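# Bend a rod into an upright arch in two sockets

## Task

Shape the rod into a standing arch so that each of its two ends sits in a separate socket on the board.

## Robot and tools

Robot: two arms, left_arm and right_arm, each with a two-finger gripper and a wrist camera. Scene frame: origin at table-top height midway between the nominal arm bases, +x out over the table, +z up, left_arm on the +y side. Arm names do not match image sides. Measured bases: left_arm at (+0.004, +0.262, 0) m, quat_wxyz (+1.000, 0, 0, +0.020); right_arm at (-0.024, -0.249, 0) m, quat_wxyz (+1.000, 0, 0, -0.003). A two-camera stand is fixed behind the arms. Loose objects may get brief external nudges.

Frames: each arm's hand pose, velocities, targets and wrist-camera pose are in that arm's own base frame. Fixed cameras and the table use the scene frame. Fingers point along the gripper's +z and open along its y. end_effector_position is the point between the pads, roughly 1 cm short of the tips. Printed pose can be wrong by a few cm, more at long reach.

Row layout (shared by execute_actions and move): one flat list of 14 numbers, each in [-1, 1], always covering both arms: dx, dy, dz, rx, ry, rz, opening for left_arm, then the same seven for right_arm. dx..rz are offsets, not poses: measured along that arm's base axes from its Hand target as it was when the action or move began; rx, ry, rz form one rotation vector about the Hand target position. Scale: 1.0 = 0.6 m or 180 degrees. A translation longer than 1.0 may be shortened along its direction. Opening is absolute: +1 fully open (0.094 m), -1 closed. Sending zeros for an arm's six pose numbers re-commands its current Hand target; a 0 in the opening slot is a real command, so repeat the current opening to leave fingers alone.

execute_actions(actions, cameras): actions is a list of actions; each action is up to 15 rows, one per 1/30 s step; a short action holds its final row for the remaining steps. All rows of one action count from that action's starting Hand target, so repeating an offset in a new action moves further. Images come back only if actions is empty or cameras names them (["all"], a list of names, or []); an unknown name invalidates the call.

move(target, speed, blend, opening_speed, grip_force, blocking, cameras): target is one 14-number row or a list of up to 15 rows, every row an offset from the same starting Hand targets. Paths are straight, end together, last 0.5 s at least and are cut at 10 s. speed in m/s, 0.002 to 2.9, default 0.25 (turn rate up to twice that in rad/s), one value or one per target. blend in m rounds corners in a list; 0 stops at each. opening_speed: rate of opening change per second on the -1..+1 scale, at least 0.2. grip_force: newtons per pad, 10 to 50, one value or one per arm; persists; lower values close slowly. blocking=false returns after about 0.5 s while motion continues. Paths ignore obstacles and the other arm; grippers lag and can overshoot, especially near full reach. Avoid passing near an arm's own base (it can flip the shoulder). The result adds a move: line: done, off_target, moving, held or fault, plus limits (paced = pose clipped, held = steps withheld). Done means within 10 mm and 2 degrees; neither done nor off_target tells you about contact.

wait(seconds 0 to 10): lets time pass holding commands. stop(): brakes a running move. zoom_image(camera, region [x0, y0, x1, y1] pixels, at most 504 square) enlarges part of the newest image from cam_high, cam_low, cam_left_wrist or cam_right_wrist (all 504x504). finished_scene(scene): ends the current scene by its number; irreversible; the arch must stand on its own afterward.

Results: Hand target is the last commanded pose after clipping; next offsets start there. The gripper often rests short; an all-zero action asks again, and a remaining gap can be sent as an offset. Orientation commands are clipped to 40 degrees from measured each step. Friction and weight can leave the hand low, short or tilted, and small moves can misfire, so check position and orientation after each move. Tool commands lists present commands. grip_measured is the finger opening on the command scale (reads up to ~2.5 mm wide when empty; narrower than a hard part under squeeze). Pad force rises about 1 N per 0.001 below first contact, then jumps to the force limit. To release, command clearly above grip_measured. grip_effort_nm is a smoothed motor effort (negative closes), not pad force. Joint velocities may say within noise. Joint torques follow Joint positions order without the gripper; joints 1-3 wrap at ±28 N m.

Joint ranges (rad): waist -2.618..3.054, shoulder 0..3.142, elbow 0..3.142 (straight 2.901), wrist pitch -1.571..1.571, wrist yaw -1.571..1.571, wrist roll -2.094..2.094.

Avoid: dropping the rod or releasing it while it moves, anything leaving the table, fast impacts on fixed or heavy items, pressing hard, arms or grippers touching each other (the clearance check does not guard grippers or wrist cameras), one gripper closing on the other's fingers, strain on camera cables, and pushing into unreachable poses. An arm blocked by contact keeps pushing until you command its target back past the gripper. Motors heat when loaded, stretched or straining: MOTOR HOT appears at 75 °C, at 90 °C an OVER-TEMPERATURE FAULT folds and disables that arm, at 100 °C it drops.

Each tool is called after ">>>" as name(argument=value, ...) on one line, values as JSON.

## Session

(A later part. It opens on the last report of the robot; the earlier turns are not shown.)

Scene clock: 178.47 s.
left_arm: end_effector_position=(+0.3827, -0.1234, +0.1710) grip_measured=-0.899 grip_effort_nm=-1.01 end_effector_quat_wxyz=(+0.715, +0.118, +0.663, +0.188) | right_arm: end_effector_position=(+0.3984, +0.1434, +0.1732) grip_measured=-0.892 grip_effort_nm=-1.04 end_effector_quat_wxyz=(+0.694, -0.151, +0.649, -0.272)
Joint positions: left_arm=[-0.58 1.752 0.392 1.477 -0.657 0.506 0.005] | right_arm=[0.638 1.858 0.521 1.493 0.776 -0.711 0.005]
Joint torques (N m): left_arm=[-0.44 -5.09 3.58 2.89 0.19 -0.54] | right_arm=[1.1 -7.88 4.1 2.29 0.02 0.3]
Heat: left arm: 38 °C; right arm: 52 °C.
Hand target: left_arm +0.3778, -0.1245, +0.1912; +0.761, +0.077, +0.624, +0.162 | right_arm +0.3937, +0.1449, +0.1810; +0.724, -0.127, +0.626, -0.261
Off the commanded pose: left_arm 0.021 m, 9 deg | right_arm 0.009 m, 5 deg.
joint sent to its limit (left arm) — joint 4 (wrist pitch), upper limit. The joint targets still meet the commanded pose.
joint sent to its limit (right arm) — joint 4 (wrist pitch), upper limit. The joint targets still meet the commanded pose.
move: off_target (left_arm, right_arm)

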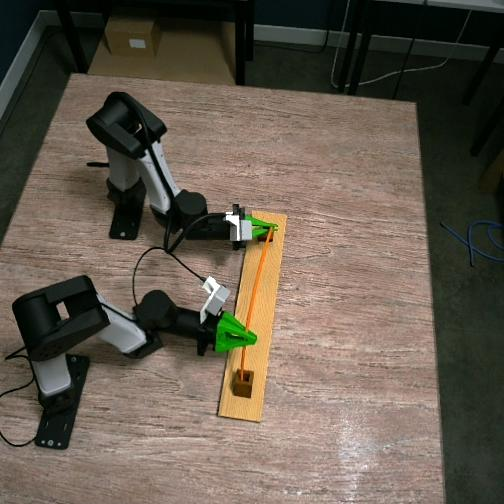

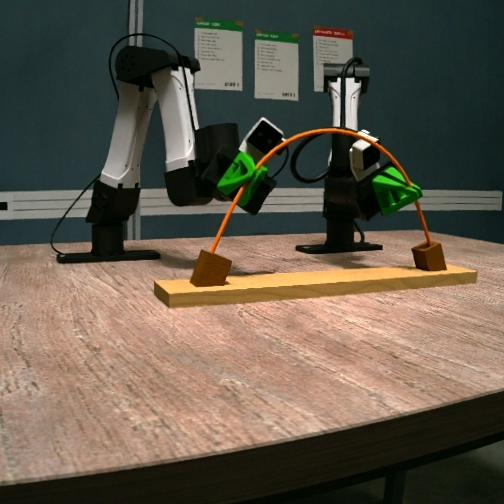

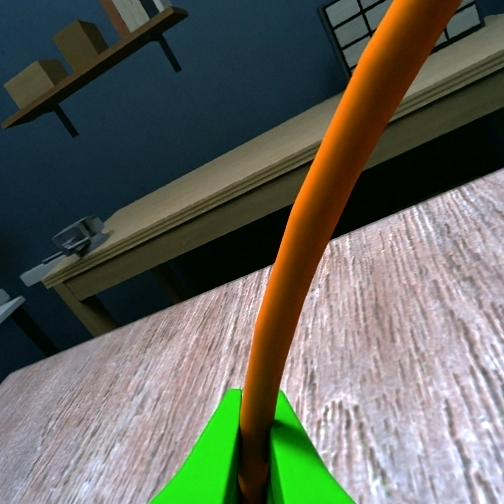

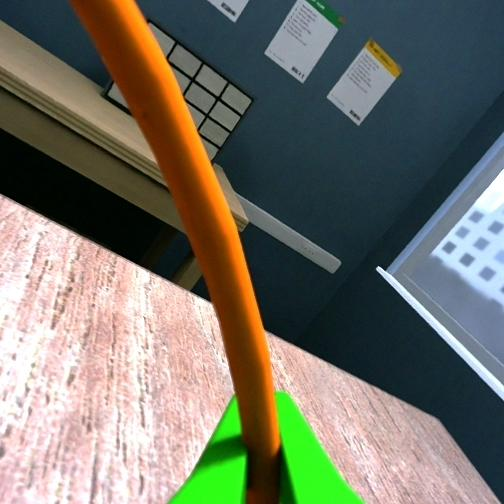

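>>> move(target=[-0.023,0,0,0,0,0,-1,0.024,0,-0.012,0,0,0,-1], speed=0.05, cameras=["cam_high","cam_low"])

>>> zoom_image(camera="cam_high", region=[180, 200, 320, 420])

>>> zoom_image(camera="cam_low", region=[160, 120, 460, 310])

Scene clock: 181.17 s.
left_arm: end_effector_position=(+0.3715, -0.1224, +0.1702) grip_measured=-0.900 grip_effort_nm=-1.01 end_effector_quat_wxyz=(+0.712, +0.115, +0.666, +0.190) | right_arm: end_effector_position=(+0.4055, +0.1448, +0.1707) grip_measured=-0.893 grip_effort_nm=-1.04 end_effector_quat_wxyz=(+0.694, -0.152, +0.649, -0.272)
Joint positions: left_arm=[-0.606 1.723 0.356 1.48 -0.693 0.506 0.005] | right_arm=[0.626 1.884 0.545 1.494 0.762 -0.711 0.005]
Joint torques (N m): left_arm=[-0.92 -5.83 2.82 2.85 0.25 -0.51] | right_arm=[-0.32 -5.35 5.91 2.29 -0.07 0.36]
Heat: left arm: 39 °C; right arm: 52 °C.
Hand target: left_arm +0.3639, -0.1244, +0.1914; +0.761, +0.076, +0.624, +0.162 | right_arm +0.4081, +0.1448, +0.1738; +0.724, -0.127, +0.626, -0.261
Off the commanded pose: left_arm 0.022 m, 9 deg | right_arm 0.004 m, 5 deg.
joint sent to its limit (left arm) — joint 4 (wrist pitch), upper limit. The joint targets are off in orientation, not in position.
joint sent to its limit (right arm) — joint 4 (wrist pitch), upper limit. The joint targets still meet the commanded pose.
move: off_target (left_arm, right_arm)
Images, in order (width x height): cam_high 504x504, cam_low 504x504.

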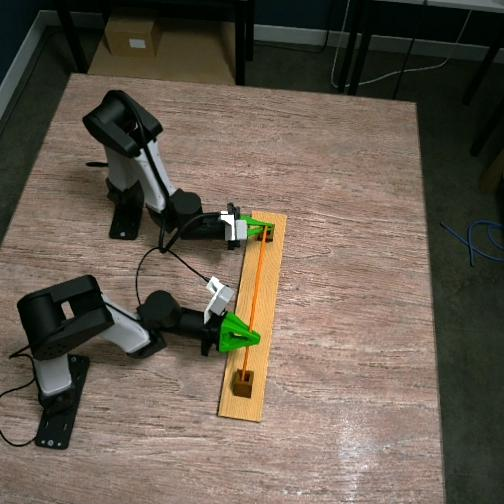

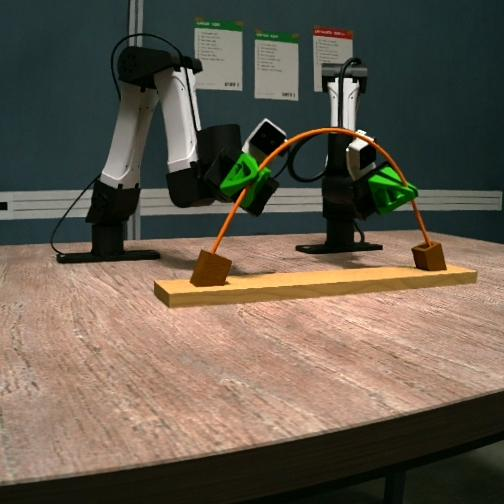

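Scaled by 2.291 from the camera's 504x504 image, which has a finer 720x720 frame.

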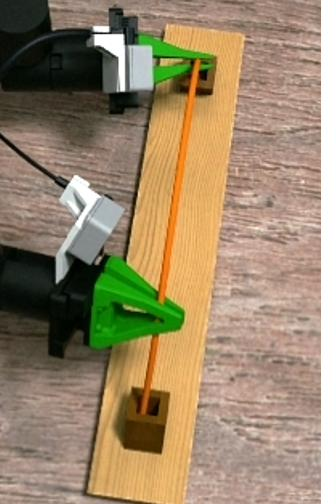

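Scaled by 1.680 from the camera's 504x504 image, which has a finer 720x720 frame.

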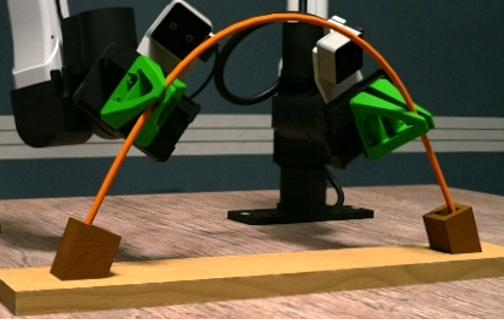

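>>> move(target=[0.006,0,-0.006,0,0,0,-1,0.008,0,-0.006,0,0,0,-1], speed=0.03)

>>> move(target=[0,0,0,0,0,0,-0.8,0,0,0,0,0,0,-0.8], opening_speed=0.2, speed=0.03, cameras=["cam_high","cam_low"])

>>> zoom_image(camera="cam_high", region=[180, 200, 320, 420])

>>> zoom_image(camera="cam_low", region=[160, 120, 460, 310])

Scene clock: 184.83 s.
left_arm: end_effector_position=(+0.3714, -0.1221, +0.1705) grip_measured=-0.900 grip_effort_nm=-1.01 end_effector_quat_wxyz=(+0.712, +0.115, +0.666, +0.191) | right_arm: end_effector_position=(+0.4104, +0.1454, +0.1697) grip_measured=-0.893 grip_effort_nm=-1.04 end_effector_quat_wxyz=(+0.695, -0.153, +0.648, -0.272)
Joint positions: left_arm=[-0.606 1.722 0.356 1.48 -0.694 0.506 0.005] | right_arm=[0.617 1.901 0.562 1.494 0.753 -0.711 0.005]
Joint torques (N m): left_arm=[-0.23 -4.34 3.56 2.84 0.32 -0.57] | right_arm=[-0.38 -5.09 5.7 2.29 -0.06 0.41]
Heat: left arm: 39 °C; right arm: 53 °C.
Hand target: left_arm +0.3676, -0.1244, +0.1877; +0.761, +0.076, +0.624, +0.162 | right_arm +0.4130, +0.1448, +0.1703; +0.724, -0.127, +0.626, -0.261
Off the commanded pose: left_arm 0.018 m, 9 deg | right_arm 0.003 m, 5 deg.
joint sent to its limit (left arm) — joint 4 (wrist pitch), upper limit. The joint targets are off in orientation, not in position.
joint sent to its limit (right arm) — joint 4 (wrist pitch), upper limit. The joint targets are off in orientation, not in position.
move: off_target (left_arm, right_arm)

Scene clock: 186.17 s.
left_arm: end_effector_position=(+0.3712, -0.1201, +0.1703) grip_measured=-0.801 grip_effort_nm=0.10 end_effector_quat_wxyz=(+0.713, +0.104, +0.668, +0.188) | right_arm: end_effector_position=(+0.4113, +0.1426, +0.1669) grip_measured=-0.802 grip_effort_nm=0.10 end_effector_quat_wxyz=(+0.694, -0.145, +0.652, -0.269)
Joint positions: left_arm=[-0.606 1.722 0.356 1.48 -0.706 0.486 0.009] | right_arm=[0.612 1.908 0.562 1.495 0.759 -0.692 0.009]
Joint torques (N m): left_arm=[-0.31 -4.34 3.58 2.84 0.4 -0.34] | right_arm=[0.08 -5.85 5.7 2.29 -0.11 0.24]
Heat: left arm: 39 °C; right arm: 54 °C.
Hand target: left_arm +0.3676, -0.1244, +0.1877; +0.761, +0.076, +0.624, +0.162 | right_arm +0.4129, +0.1449, +0.1704; +0.724, -0.127, +0.626, -0.261
Off the commanded pose: left_arm 0.018 m, 9 deg | right_arm 0.004 m, 5 deg.
joint sent to its limit (left arm) — joint 4 (wrist pitch), upper limit. The joint targets are off in orientation, not in position.
joint sent to its limit (right arm) — joint 4 (wrist pitch), upper limit. The joint targets are off in orientation, not in position.
move: off_target (left_arm, right_arm)
Images, in order (width x height): cam_high 504x504, cam_low 504x504.

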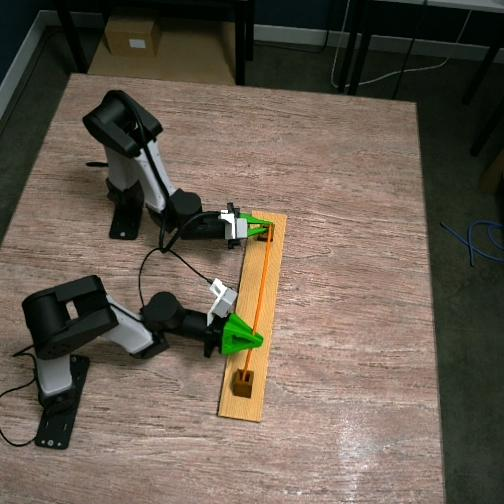

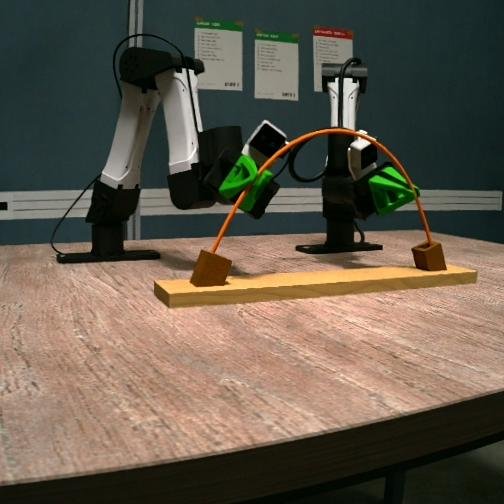

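Scaled by 2.291 from the camera's 504x504 image, which has a finer 720x720 frame.

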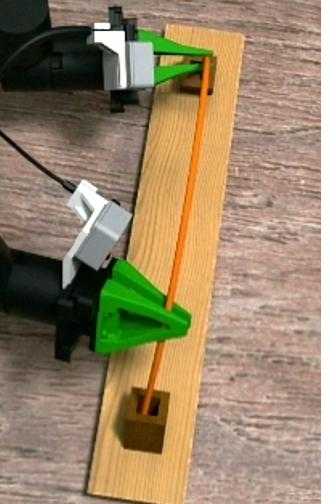

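Scaled by 1.680 from the camera's 504x504 image, which has a finer 720x720 frame.

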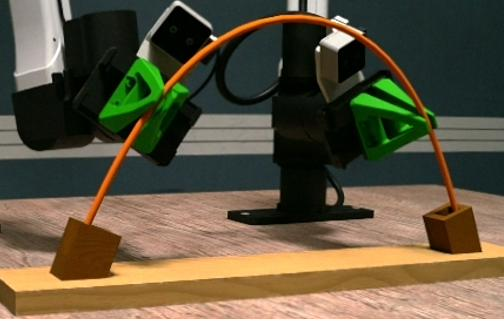

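>>> wait(seconds=0.5, cameras=["cam_high"])

>>> zoom_image(camera="cam_high", region=[180, 200, 320, 420])

Scene clock: 188.37 s.
left_arm: end_effector_position=(+0.3712, -0.1201, +0.1703) grip_measured=-0.801 grip_effort_nm=0.10 end_effector_quat_wxyz=(+0.713, +0.104, +0.668, +0.187) | right_arm: end_effector_position=(+0.4113, +0.1426, +0.1669) grip_measured=-0.802 grip_effort_nm=0.10 end_effector_quat_wxyz=(+0.694, -0.145, +0.652, -0.269)
Joint positions: left_arm=[-0.606 1.722 0.356 1.48 -0.706 0.486 0.009] | right_arm=[0.612 1.908 0.562 1.495 0.759 -0.691 0.009]
Joint torques (N m): left_arm=[-0.32 -4.38 3.56 2.84 0.41 -0.34] | right_arm=[0.08 -5.85 5.7 2.29 -0.11 0.22]
Heat: left arm: 39 °C; right arm: 54 °C.
Hand target: left_arm +0.3676, -0.1244, +0.1877; +0.761, +0.076, +0.624, +0.162 | right_arm +0.4129, +0.1449, +0.1704; +0.724, -0.127, +0.626, -0.261
Tool commands: left_gripper/opening=-0.8 right_gripper/opening=-0.8
Off the commanded pose: left_arm 0.018 m, 9 deg | right_arm 0.004 m, 5 deg.
wait: 0.50 s; at rest from the start
Images, in order (width x height): cam_high 504x504.

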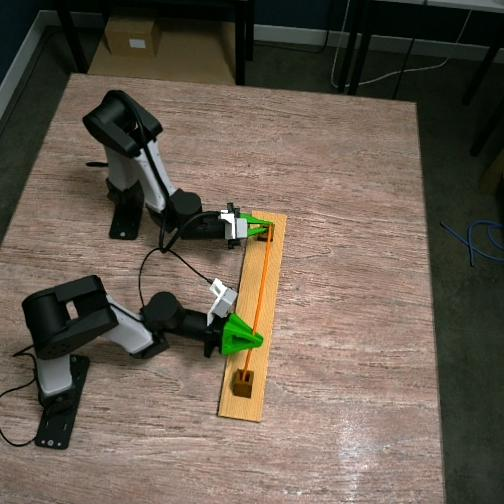

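Scaled by 2.291 from the camera's 504x504 image, which has a finer 720x720 frame.

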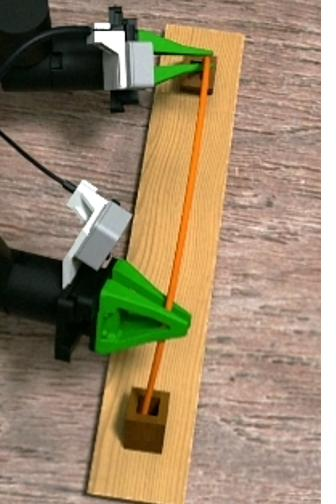

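>>> move(target=[0,0,0,0,0,0,-1,0,0,0,0,0,0,-1], opening_speed=0.3)

>>> move(target=[-0.022,0,0,0,0,0,-1,-0.02,0,0,0,0,0,-1], speed=0.04, cameras=["cam_high"])

>>> zoom_image(camera="cam_high", region=[180, 200, 320, 420])

>>> move(target=[0,0,0,0,0,0,-0.8,0,0,0,0,0,0,-0.8], opening_speed=0.2, cameras=["cam_high"])

>>> zoom_image(camera="cam_high", region=[180, 200, 320, 420])

Scene clock: 191.13 s.
left_arm: end_effector_position=(+0.3712, -0.1199, +0.1703) grip_measured=-0.906 grip_effort_nm=-1.00 end_effector_quat_wxyz=(+0.712, +0.105, +0.668, +0.189) | right_arm: end_effector_position=(+0.4113, +0.1429, +0.1669) grip_measured=-0.891 grip_effort_nm=-1.04 end_effector_quat_wxyz=(+0.693, -0.147, +0.652, -0.270)
Joint positions: left_arm=[-0.606 1.722 0.356 1.48 -0.707 0.49 0.004] | right_arm=[0.612 1.908 0.562 1.495 0.757 -0.696 0.005]
Joint torques (N m): left_arm=[-0.31 -4.34 3.55 2.84 0.42 -0.4] | right_arm=[0.06 -5.85 5.68 2.29 -0.1 0.27]
Heat: left arm: 40 °C; right arm: 55 °C.
Hand target: left_arm +0.3676, -0.1244, +0.1877; +0.761, +0.076, +0.624, +0.162 | right_arm +0.4129, +0.1449, +0.1704; +0.724, -0.127, +0.626, -0.261
Off the commanded pose: left_arm 0.018 m, 9 deg | right_arm 0.004 m, 5 deg.
joint sent to its limit (left arm) — joint 4 (wrist pitch), upper limit. The joint targets are off in orientation, not in position.
joint sent to its limit (right arm) — joint 4 (wrist pitch), upper limit. The joint targets are off in orientation, not in position.
move: off_target (left_arm, right_arm)

Scene clock: 192.20 s.
left_arm: end_effector_position=(+0.3618, -0.1200, +0.1686) grip_measured=-0.907 grip_effort_nm=-1.01 end_effector_quat_wxyz=(+0.710, +0.107, +0.670, +0.189) | right_arm: end_effector_position=(+0.4085, +0.1456, +0.1646) grip_measured=-0.891 grip_effort_nm=-1.04 end_effector_quat_wxyz=(+0.692, -0.151, +0.653, -0.269)
Joint positions: left_arm=[-0.629 1.698 0.325 1.48 -0.728 0.491 0.004] | right_arm=[0.623 1.908 0.555 1.495 0.762 -0.696 0.005]
Joint torques (N m): left_arm=[-1.07 -5.3 2.63 2.84 0.33 -0.37] | right_arm=[1.1 -9.02 2.61 2.29 0.09 0.29]
Heat: left arm: 40 °C; right arm: 55 °C.
Hand target: left_arm +0.3544, -0.1244, +0.1877; +0.761, +0.077, +0.624, +0.162 | right_arm +0.4009, +0.1448, +0.1703; +0.724, -0.127, +0.626, -0.261
Off the commanded pose: left_arm 0.021 m, 9 deg | right_arm 0.010 m, 6 deg.
joint sent to its limit (left arm) — joint 4 (wrist pitch), upper limit. The joint targets are off in orientation, not in position.
joint sent to its limit (right arm) — joint 4 (wrist pitch), upper limit. The joint targets are off in orientation, not in position.
move: off_target (left_arm, right_arm)
Images, in order (width x height): cam_high 504x504.

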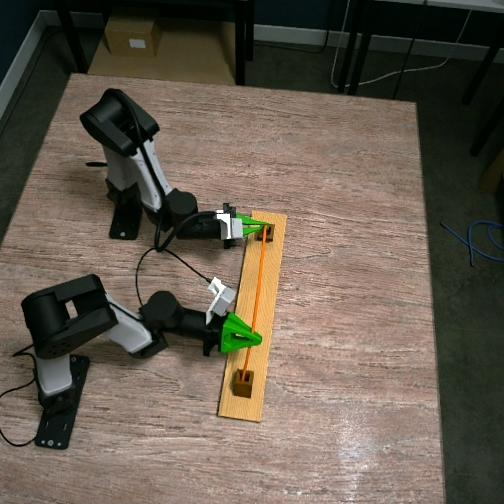

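Scaled by 2.291 from the camera's 504x504 image, which has a finer 720x720 frame.

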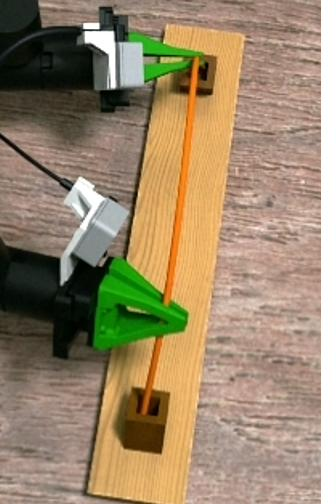

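Scene clock: 193.50 s.
left_arm: end_effector_position=(+0.3580, -0.1215, +0.1635) grip_measured=-0.802 grip_effort_nm=0.12 end_effector_quat_wxyz=(+0.706, +0.113, +0.674, +0.188) | right_arm: end_effector_position=(+0.4064, +0.1419, +0.1614) grip_measured=-0.802 grip_effort_nm=0.11 end_effector_quat_wxyz=(+0.687, -0.145, +0.657, -0.272)
Joint positions: left_arm=[-0.64 1.698 0.31 1.478 -0.732 0.487 0.009] | right_arm=[0.624 1.908 0.545 1.495 0.779 -0.688 0.009]
Joint torques (N m): left_arm=[-0.25 -5.34 3.78 2.86 0.33 -0.32] | right_arm=[1.1 -9.01 3.44 2.29 -0.03 0.19]
Heat: left arm: 40 °C; right arm: 55 °C.
Hand target: left_arm +0.3543, -0.1244, +0.1877; +0.761, +0.077, +0.624, +0.162 | right_arm +0.4009, +0.1449, +0.1703; +0.724, -0.127, +0.626, -0.261
Off the commanded pose: left_arm 0.025 m, 10 deg | right_arm 0.011 m, 6 deg.
joint sent to its limit (left arm) — joint 4 (wrist pitch), upper limit. The joint targets are off in orientation, not in position.
joint sent to its limit (right arm) — joint 4 (wrist pitch), upper limit. The joint targets are off in orientation, not in position.
move: off_target (left_arm, right_arm)
Images, in order (width x height): cam_high 504x504.

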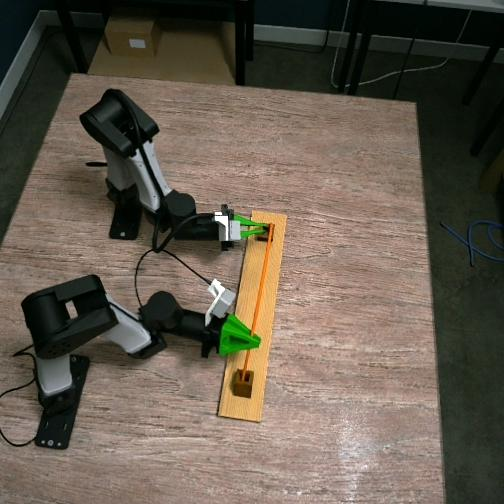

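Scaled by 2.291 from the camera's 504x504 image, which has a finer 720x720 frame.

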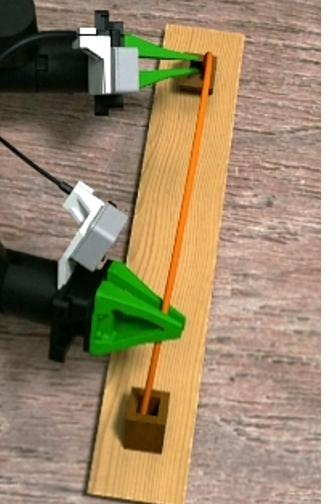

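>>> move(target=[0,0,0,0,0,0,-0.7,0,0,0,0,0,0,-0.6], opening_speed=0.2, cameras=["cam_high","cam_low","cam_left_wrist","cam_right_wrist"])

>>> zoom_image(camera="cam_high", region=[180, 200, 320, 420])

>>> zoom_image(camera="cam_low", region=[160, 120, 460, 310])

Scene clock: 196.50 s.
left_arm: end_effector_position=(+0.3580, -0.1215, +0.1635) grip_measured=-0.702 grip_effort_nm=0.12 end_effector_quat_wxyz=(+0.706, +0.113, +0.674, +0.188) | right_arm: end_effector_position=(+0.4064, +0.1419, +0.1614) grip_measured=-0.602 grip_effort_nm=0.12 end_effector_quat_wxyz=(+0.688, -0.145, +0.657, -0.272)
Joint positions: left_arm=[-0.64 1.698 0.31 1.478 -0.731 0.487 0.014] | right_arm=[0.624 1.908 0.545 1.495 0.779 -0.686 0.019]
Joint torques (N m): left_arm=[-0.27 -5.37 3.81 2.86 0.33 -0.33] | right_arm=[1.1 -9.01 3.44 2.29 -0.06 0.19]
Heat: left arm: 40 °C; right arm: 55 °C.
Hand target: left_arm +0.3543, -0.1245, +0.1877; +0.761, +0.077, +0.624, +0.162 | right_arm +0.4009, +0.1449, +0.1703; +0.724, -0.127, +0.626, -0.261
Off the commanded pose: left_arm 0.025 m, 10 deg | right_arm 0.011 m, 6 deg.
joint sent to its limit (left arm) — joint 4 (wrist pitch), upper limit. The joint targets are off in orientation, not in position.
joint sent to its limit (right arm) — joint 4 (wrist pitch), upper limit. The joint targets are off in orientation, not in position.
move: off_target (left_arm, right_arm)

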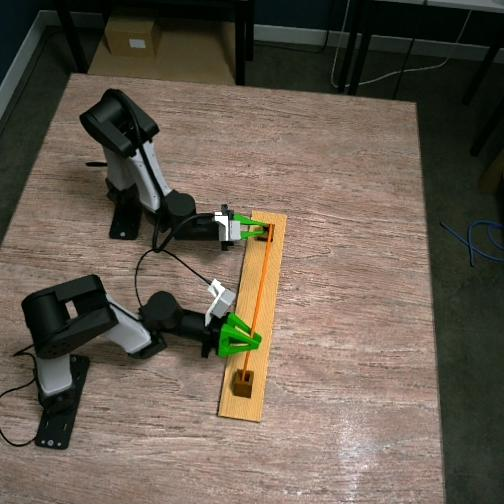

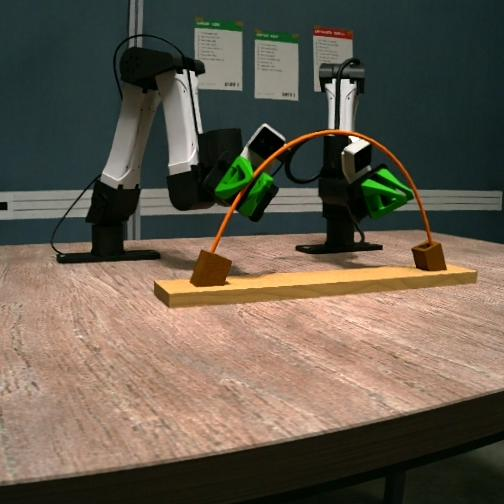

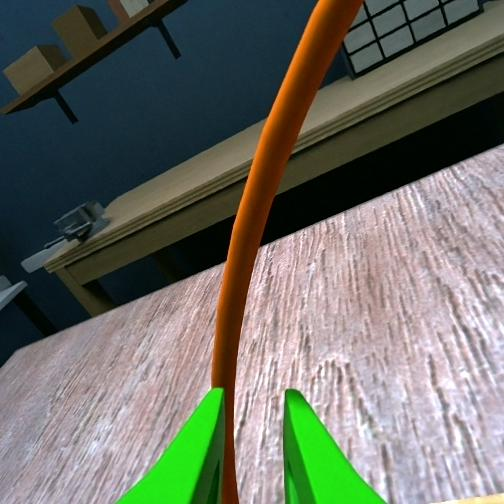

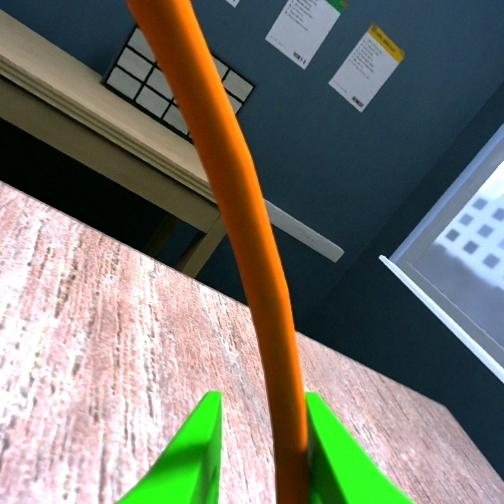

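Scaled by 2.291 from the camera's 504x504 image, which has a finer 720x720 frame.

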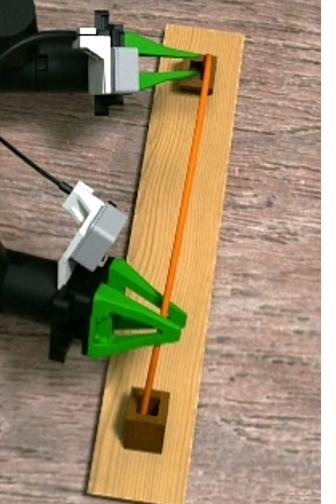

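Scaled by 1.680 from the camera's 504x504 image, which has a finer 720x720 frame.

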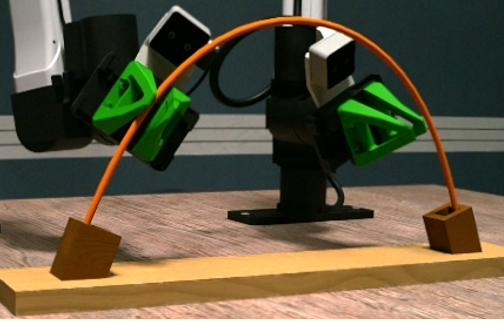

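>>> move(target=[0,0,0,0,0,0,-0.4,0,0,0,0,0,0,-0.35], opening_speed=0.2, cameras=["cam_high","cam_left_wrist","cam_right_wrist"])

>>> zoom_image(camera="cam_high", region=[180, 200, 320, 420])

Scene clock: 199.20 s.
left_arm: end_effector_position=(+0.3580, -0.1215, +0.1635) grip_measured=-0.402 grip_effort_nm=0.11 end_effector_quat_wxyz=(+0.706, +0.113, +0.674, +0.188) | right_arm: end_effector_position=(+0.4060, +0.1433, +0.1614) grip_measured=-0.352 grip_effort_nm=0.12 end_effector_quat_wxyz=(+0.688, -0.146, +0.657, -0.270)
Joint positions: left_arm=[-0.64 1.698 0.31 1.478 -0.731 0.487 0.028] | right_arm=[0.627 1.908 0.545 1.495 0.779 -0.685 0.03]
Joint torques (N m): left_arm=[-0.24 -5.33 3.79 2.87 0.33 -0.32] | right_arm=[0.83 -8.99 3.44 2.29 -0.06 0.19]
Heat: left arm: 41 °C; right arm: 56 °C.
Hand target: left_arm +0.3543, -0.1244, +0.1877; +0.761, +0.077, +0.624, +0.162 | right_arm +0.4009, +0.1448, +0.1703; +0.724, -0.127, +0.626, -0.261
Off the commanded pose: left_arm 0.025 m, 10 deg | right_arm 0.010 m, 6 deg.
joint sent to its limit (left arm) — joint 4 (wrist pitch), upper limit. The joint targets are off in orientation, not in position.
joint sent to its limit (right arm) — joint 4 (wrist pitch), upper limit. The joint targets are off in orientation, not in position.
move: off_target (left_arm, right_arm)
Images, in order (width x height): cam_high 504x504, cam_left_wrist 504x504, cam_right_wrist 504x504.

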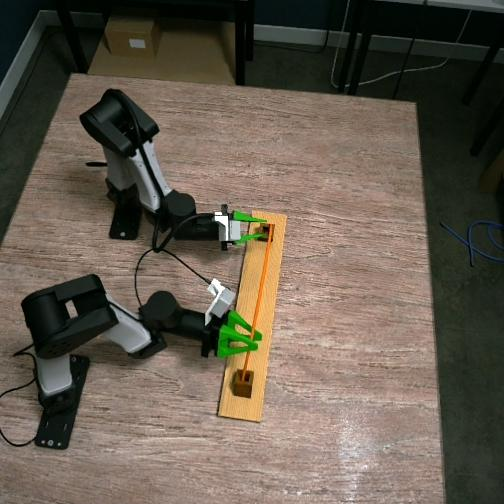

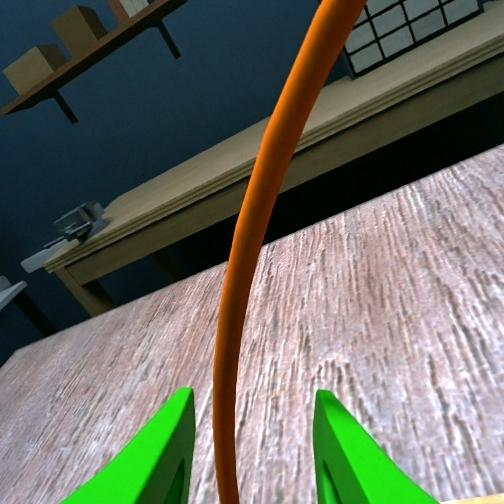

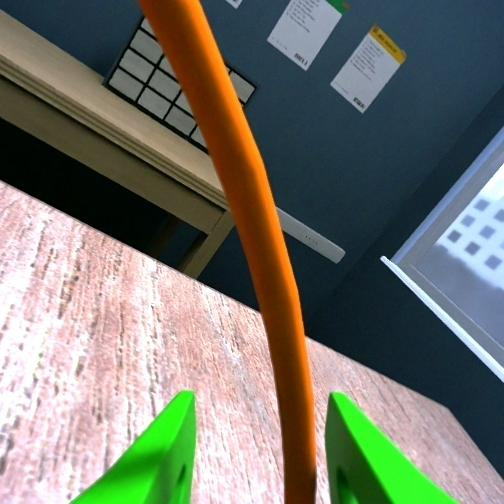

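Scaled by 2.291 from the camera's 504x504 image, which has a finer 720x720 frame.

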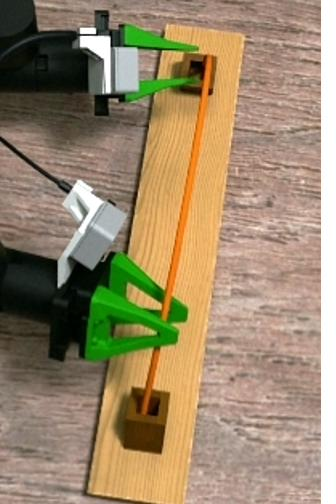

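>>> move(target=[-0.12,0,0,0,0,0,-0.2,-0.12,-0.005,0.0,0,0,0,-0.1], speed=0.05, cameras=["cam_high","cam_low"])

>>> zoom_image(camera="cam_high", region=[180, 200, 320, 420])

>>> zoom_image(camera="cam_low", region=[160, 120, 460, 310])

Scene clock: 202.73 s.
left_arm: end_effector_position=(+0.2868, -0.1272, +0.1642) grip_measured=-0.202 grip_effort_nm=0.11 end_effector_quat_wxyz=(+0.705, +0.126, +0.675, +0.177) | right_arm: end_effector_position=(+0.3340, +0.1444, +0.1544) grip_measured=-0.102 grip_effort_nm=0.12 end_effector_quat_wxyz=(+0.672, -0.165, +0.671, -0.266)
Joint positions: left_arm=[-0.882 1.494 0.112 1.477 -0.941 0.508 0.038] | right_arm=[0.804 1.734 0.316 1.495 0.939 -0.679 0.042]
Joint torques (N m): left_arm=[-0.25 -4.56 3.67 2.76 0.1 -0.04] | right_arm=[0.77 -8.98 3.32 2.24 0.09 0.15]
Heat: left arm: 41 °C; right arm: 56 °C.
Hand target: left_arm +0.2824, -0.1245, +0.1877; +0.761, +0.076, +0.624, +0.162 | right_arm +0.3290, +0.1419, +0.1703; +0.724, -0.127, +0.626, -0.261
Off the commanded pose: left_arm 0.024 m, 11 deg | right_arm 0.017 m, 9 deg.
joint sent to its limit (left arm) — joint 4 (wrist pitch), upper limit. The joint targets are off in orientation, not in position.
joint sent to its limit (right arm) — joint 4 (wrist pitch), upper limit. The joint targets are off in orientation, not in position.
move: off_target (left_arm, right_arm)
Images, in order (width x height): cam_high 504x504, cam_low 504x504.

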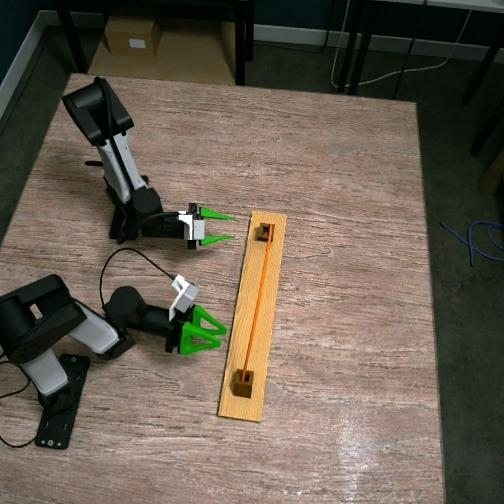

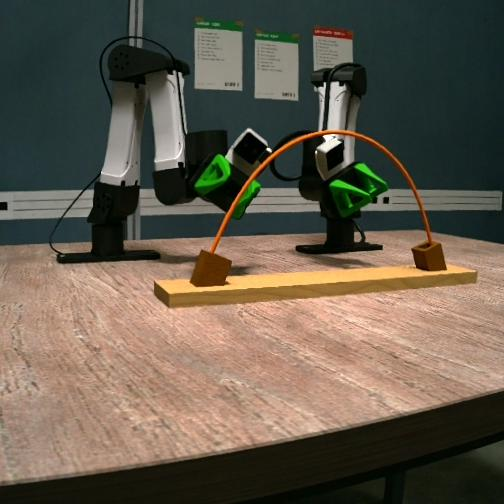

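Scaled by 2.291 from the camera's 504x504 image, which has a finer 720x720 frame.

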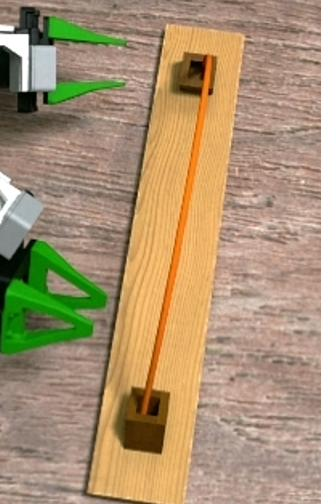

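Scaled by 1.680 from the camera's 504x504 image, which has a finer 720x720 frame.

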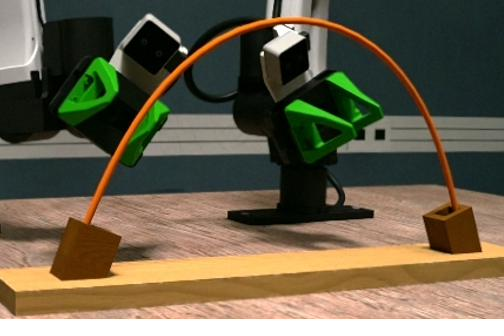

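Upright, both ends in the sockets, and standing free.

>>> finished_scene(scene=3)

The scene is finished: the task was done.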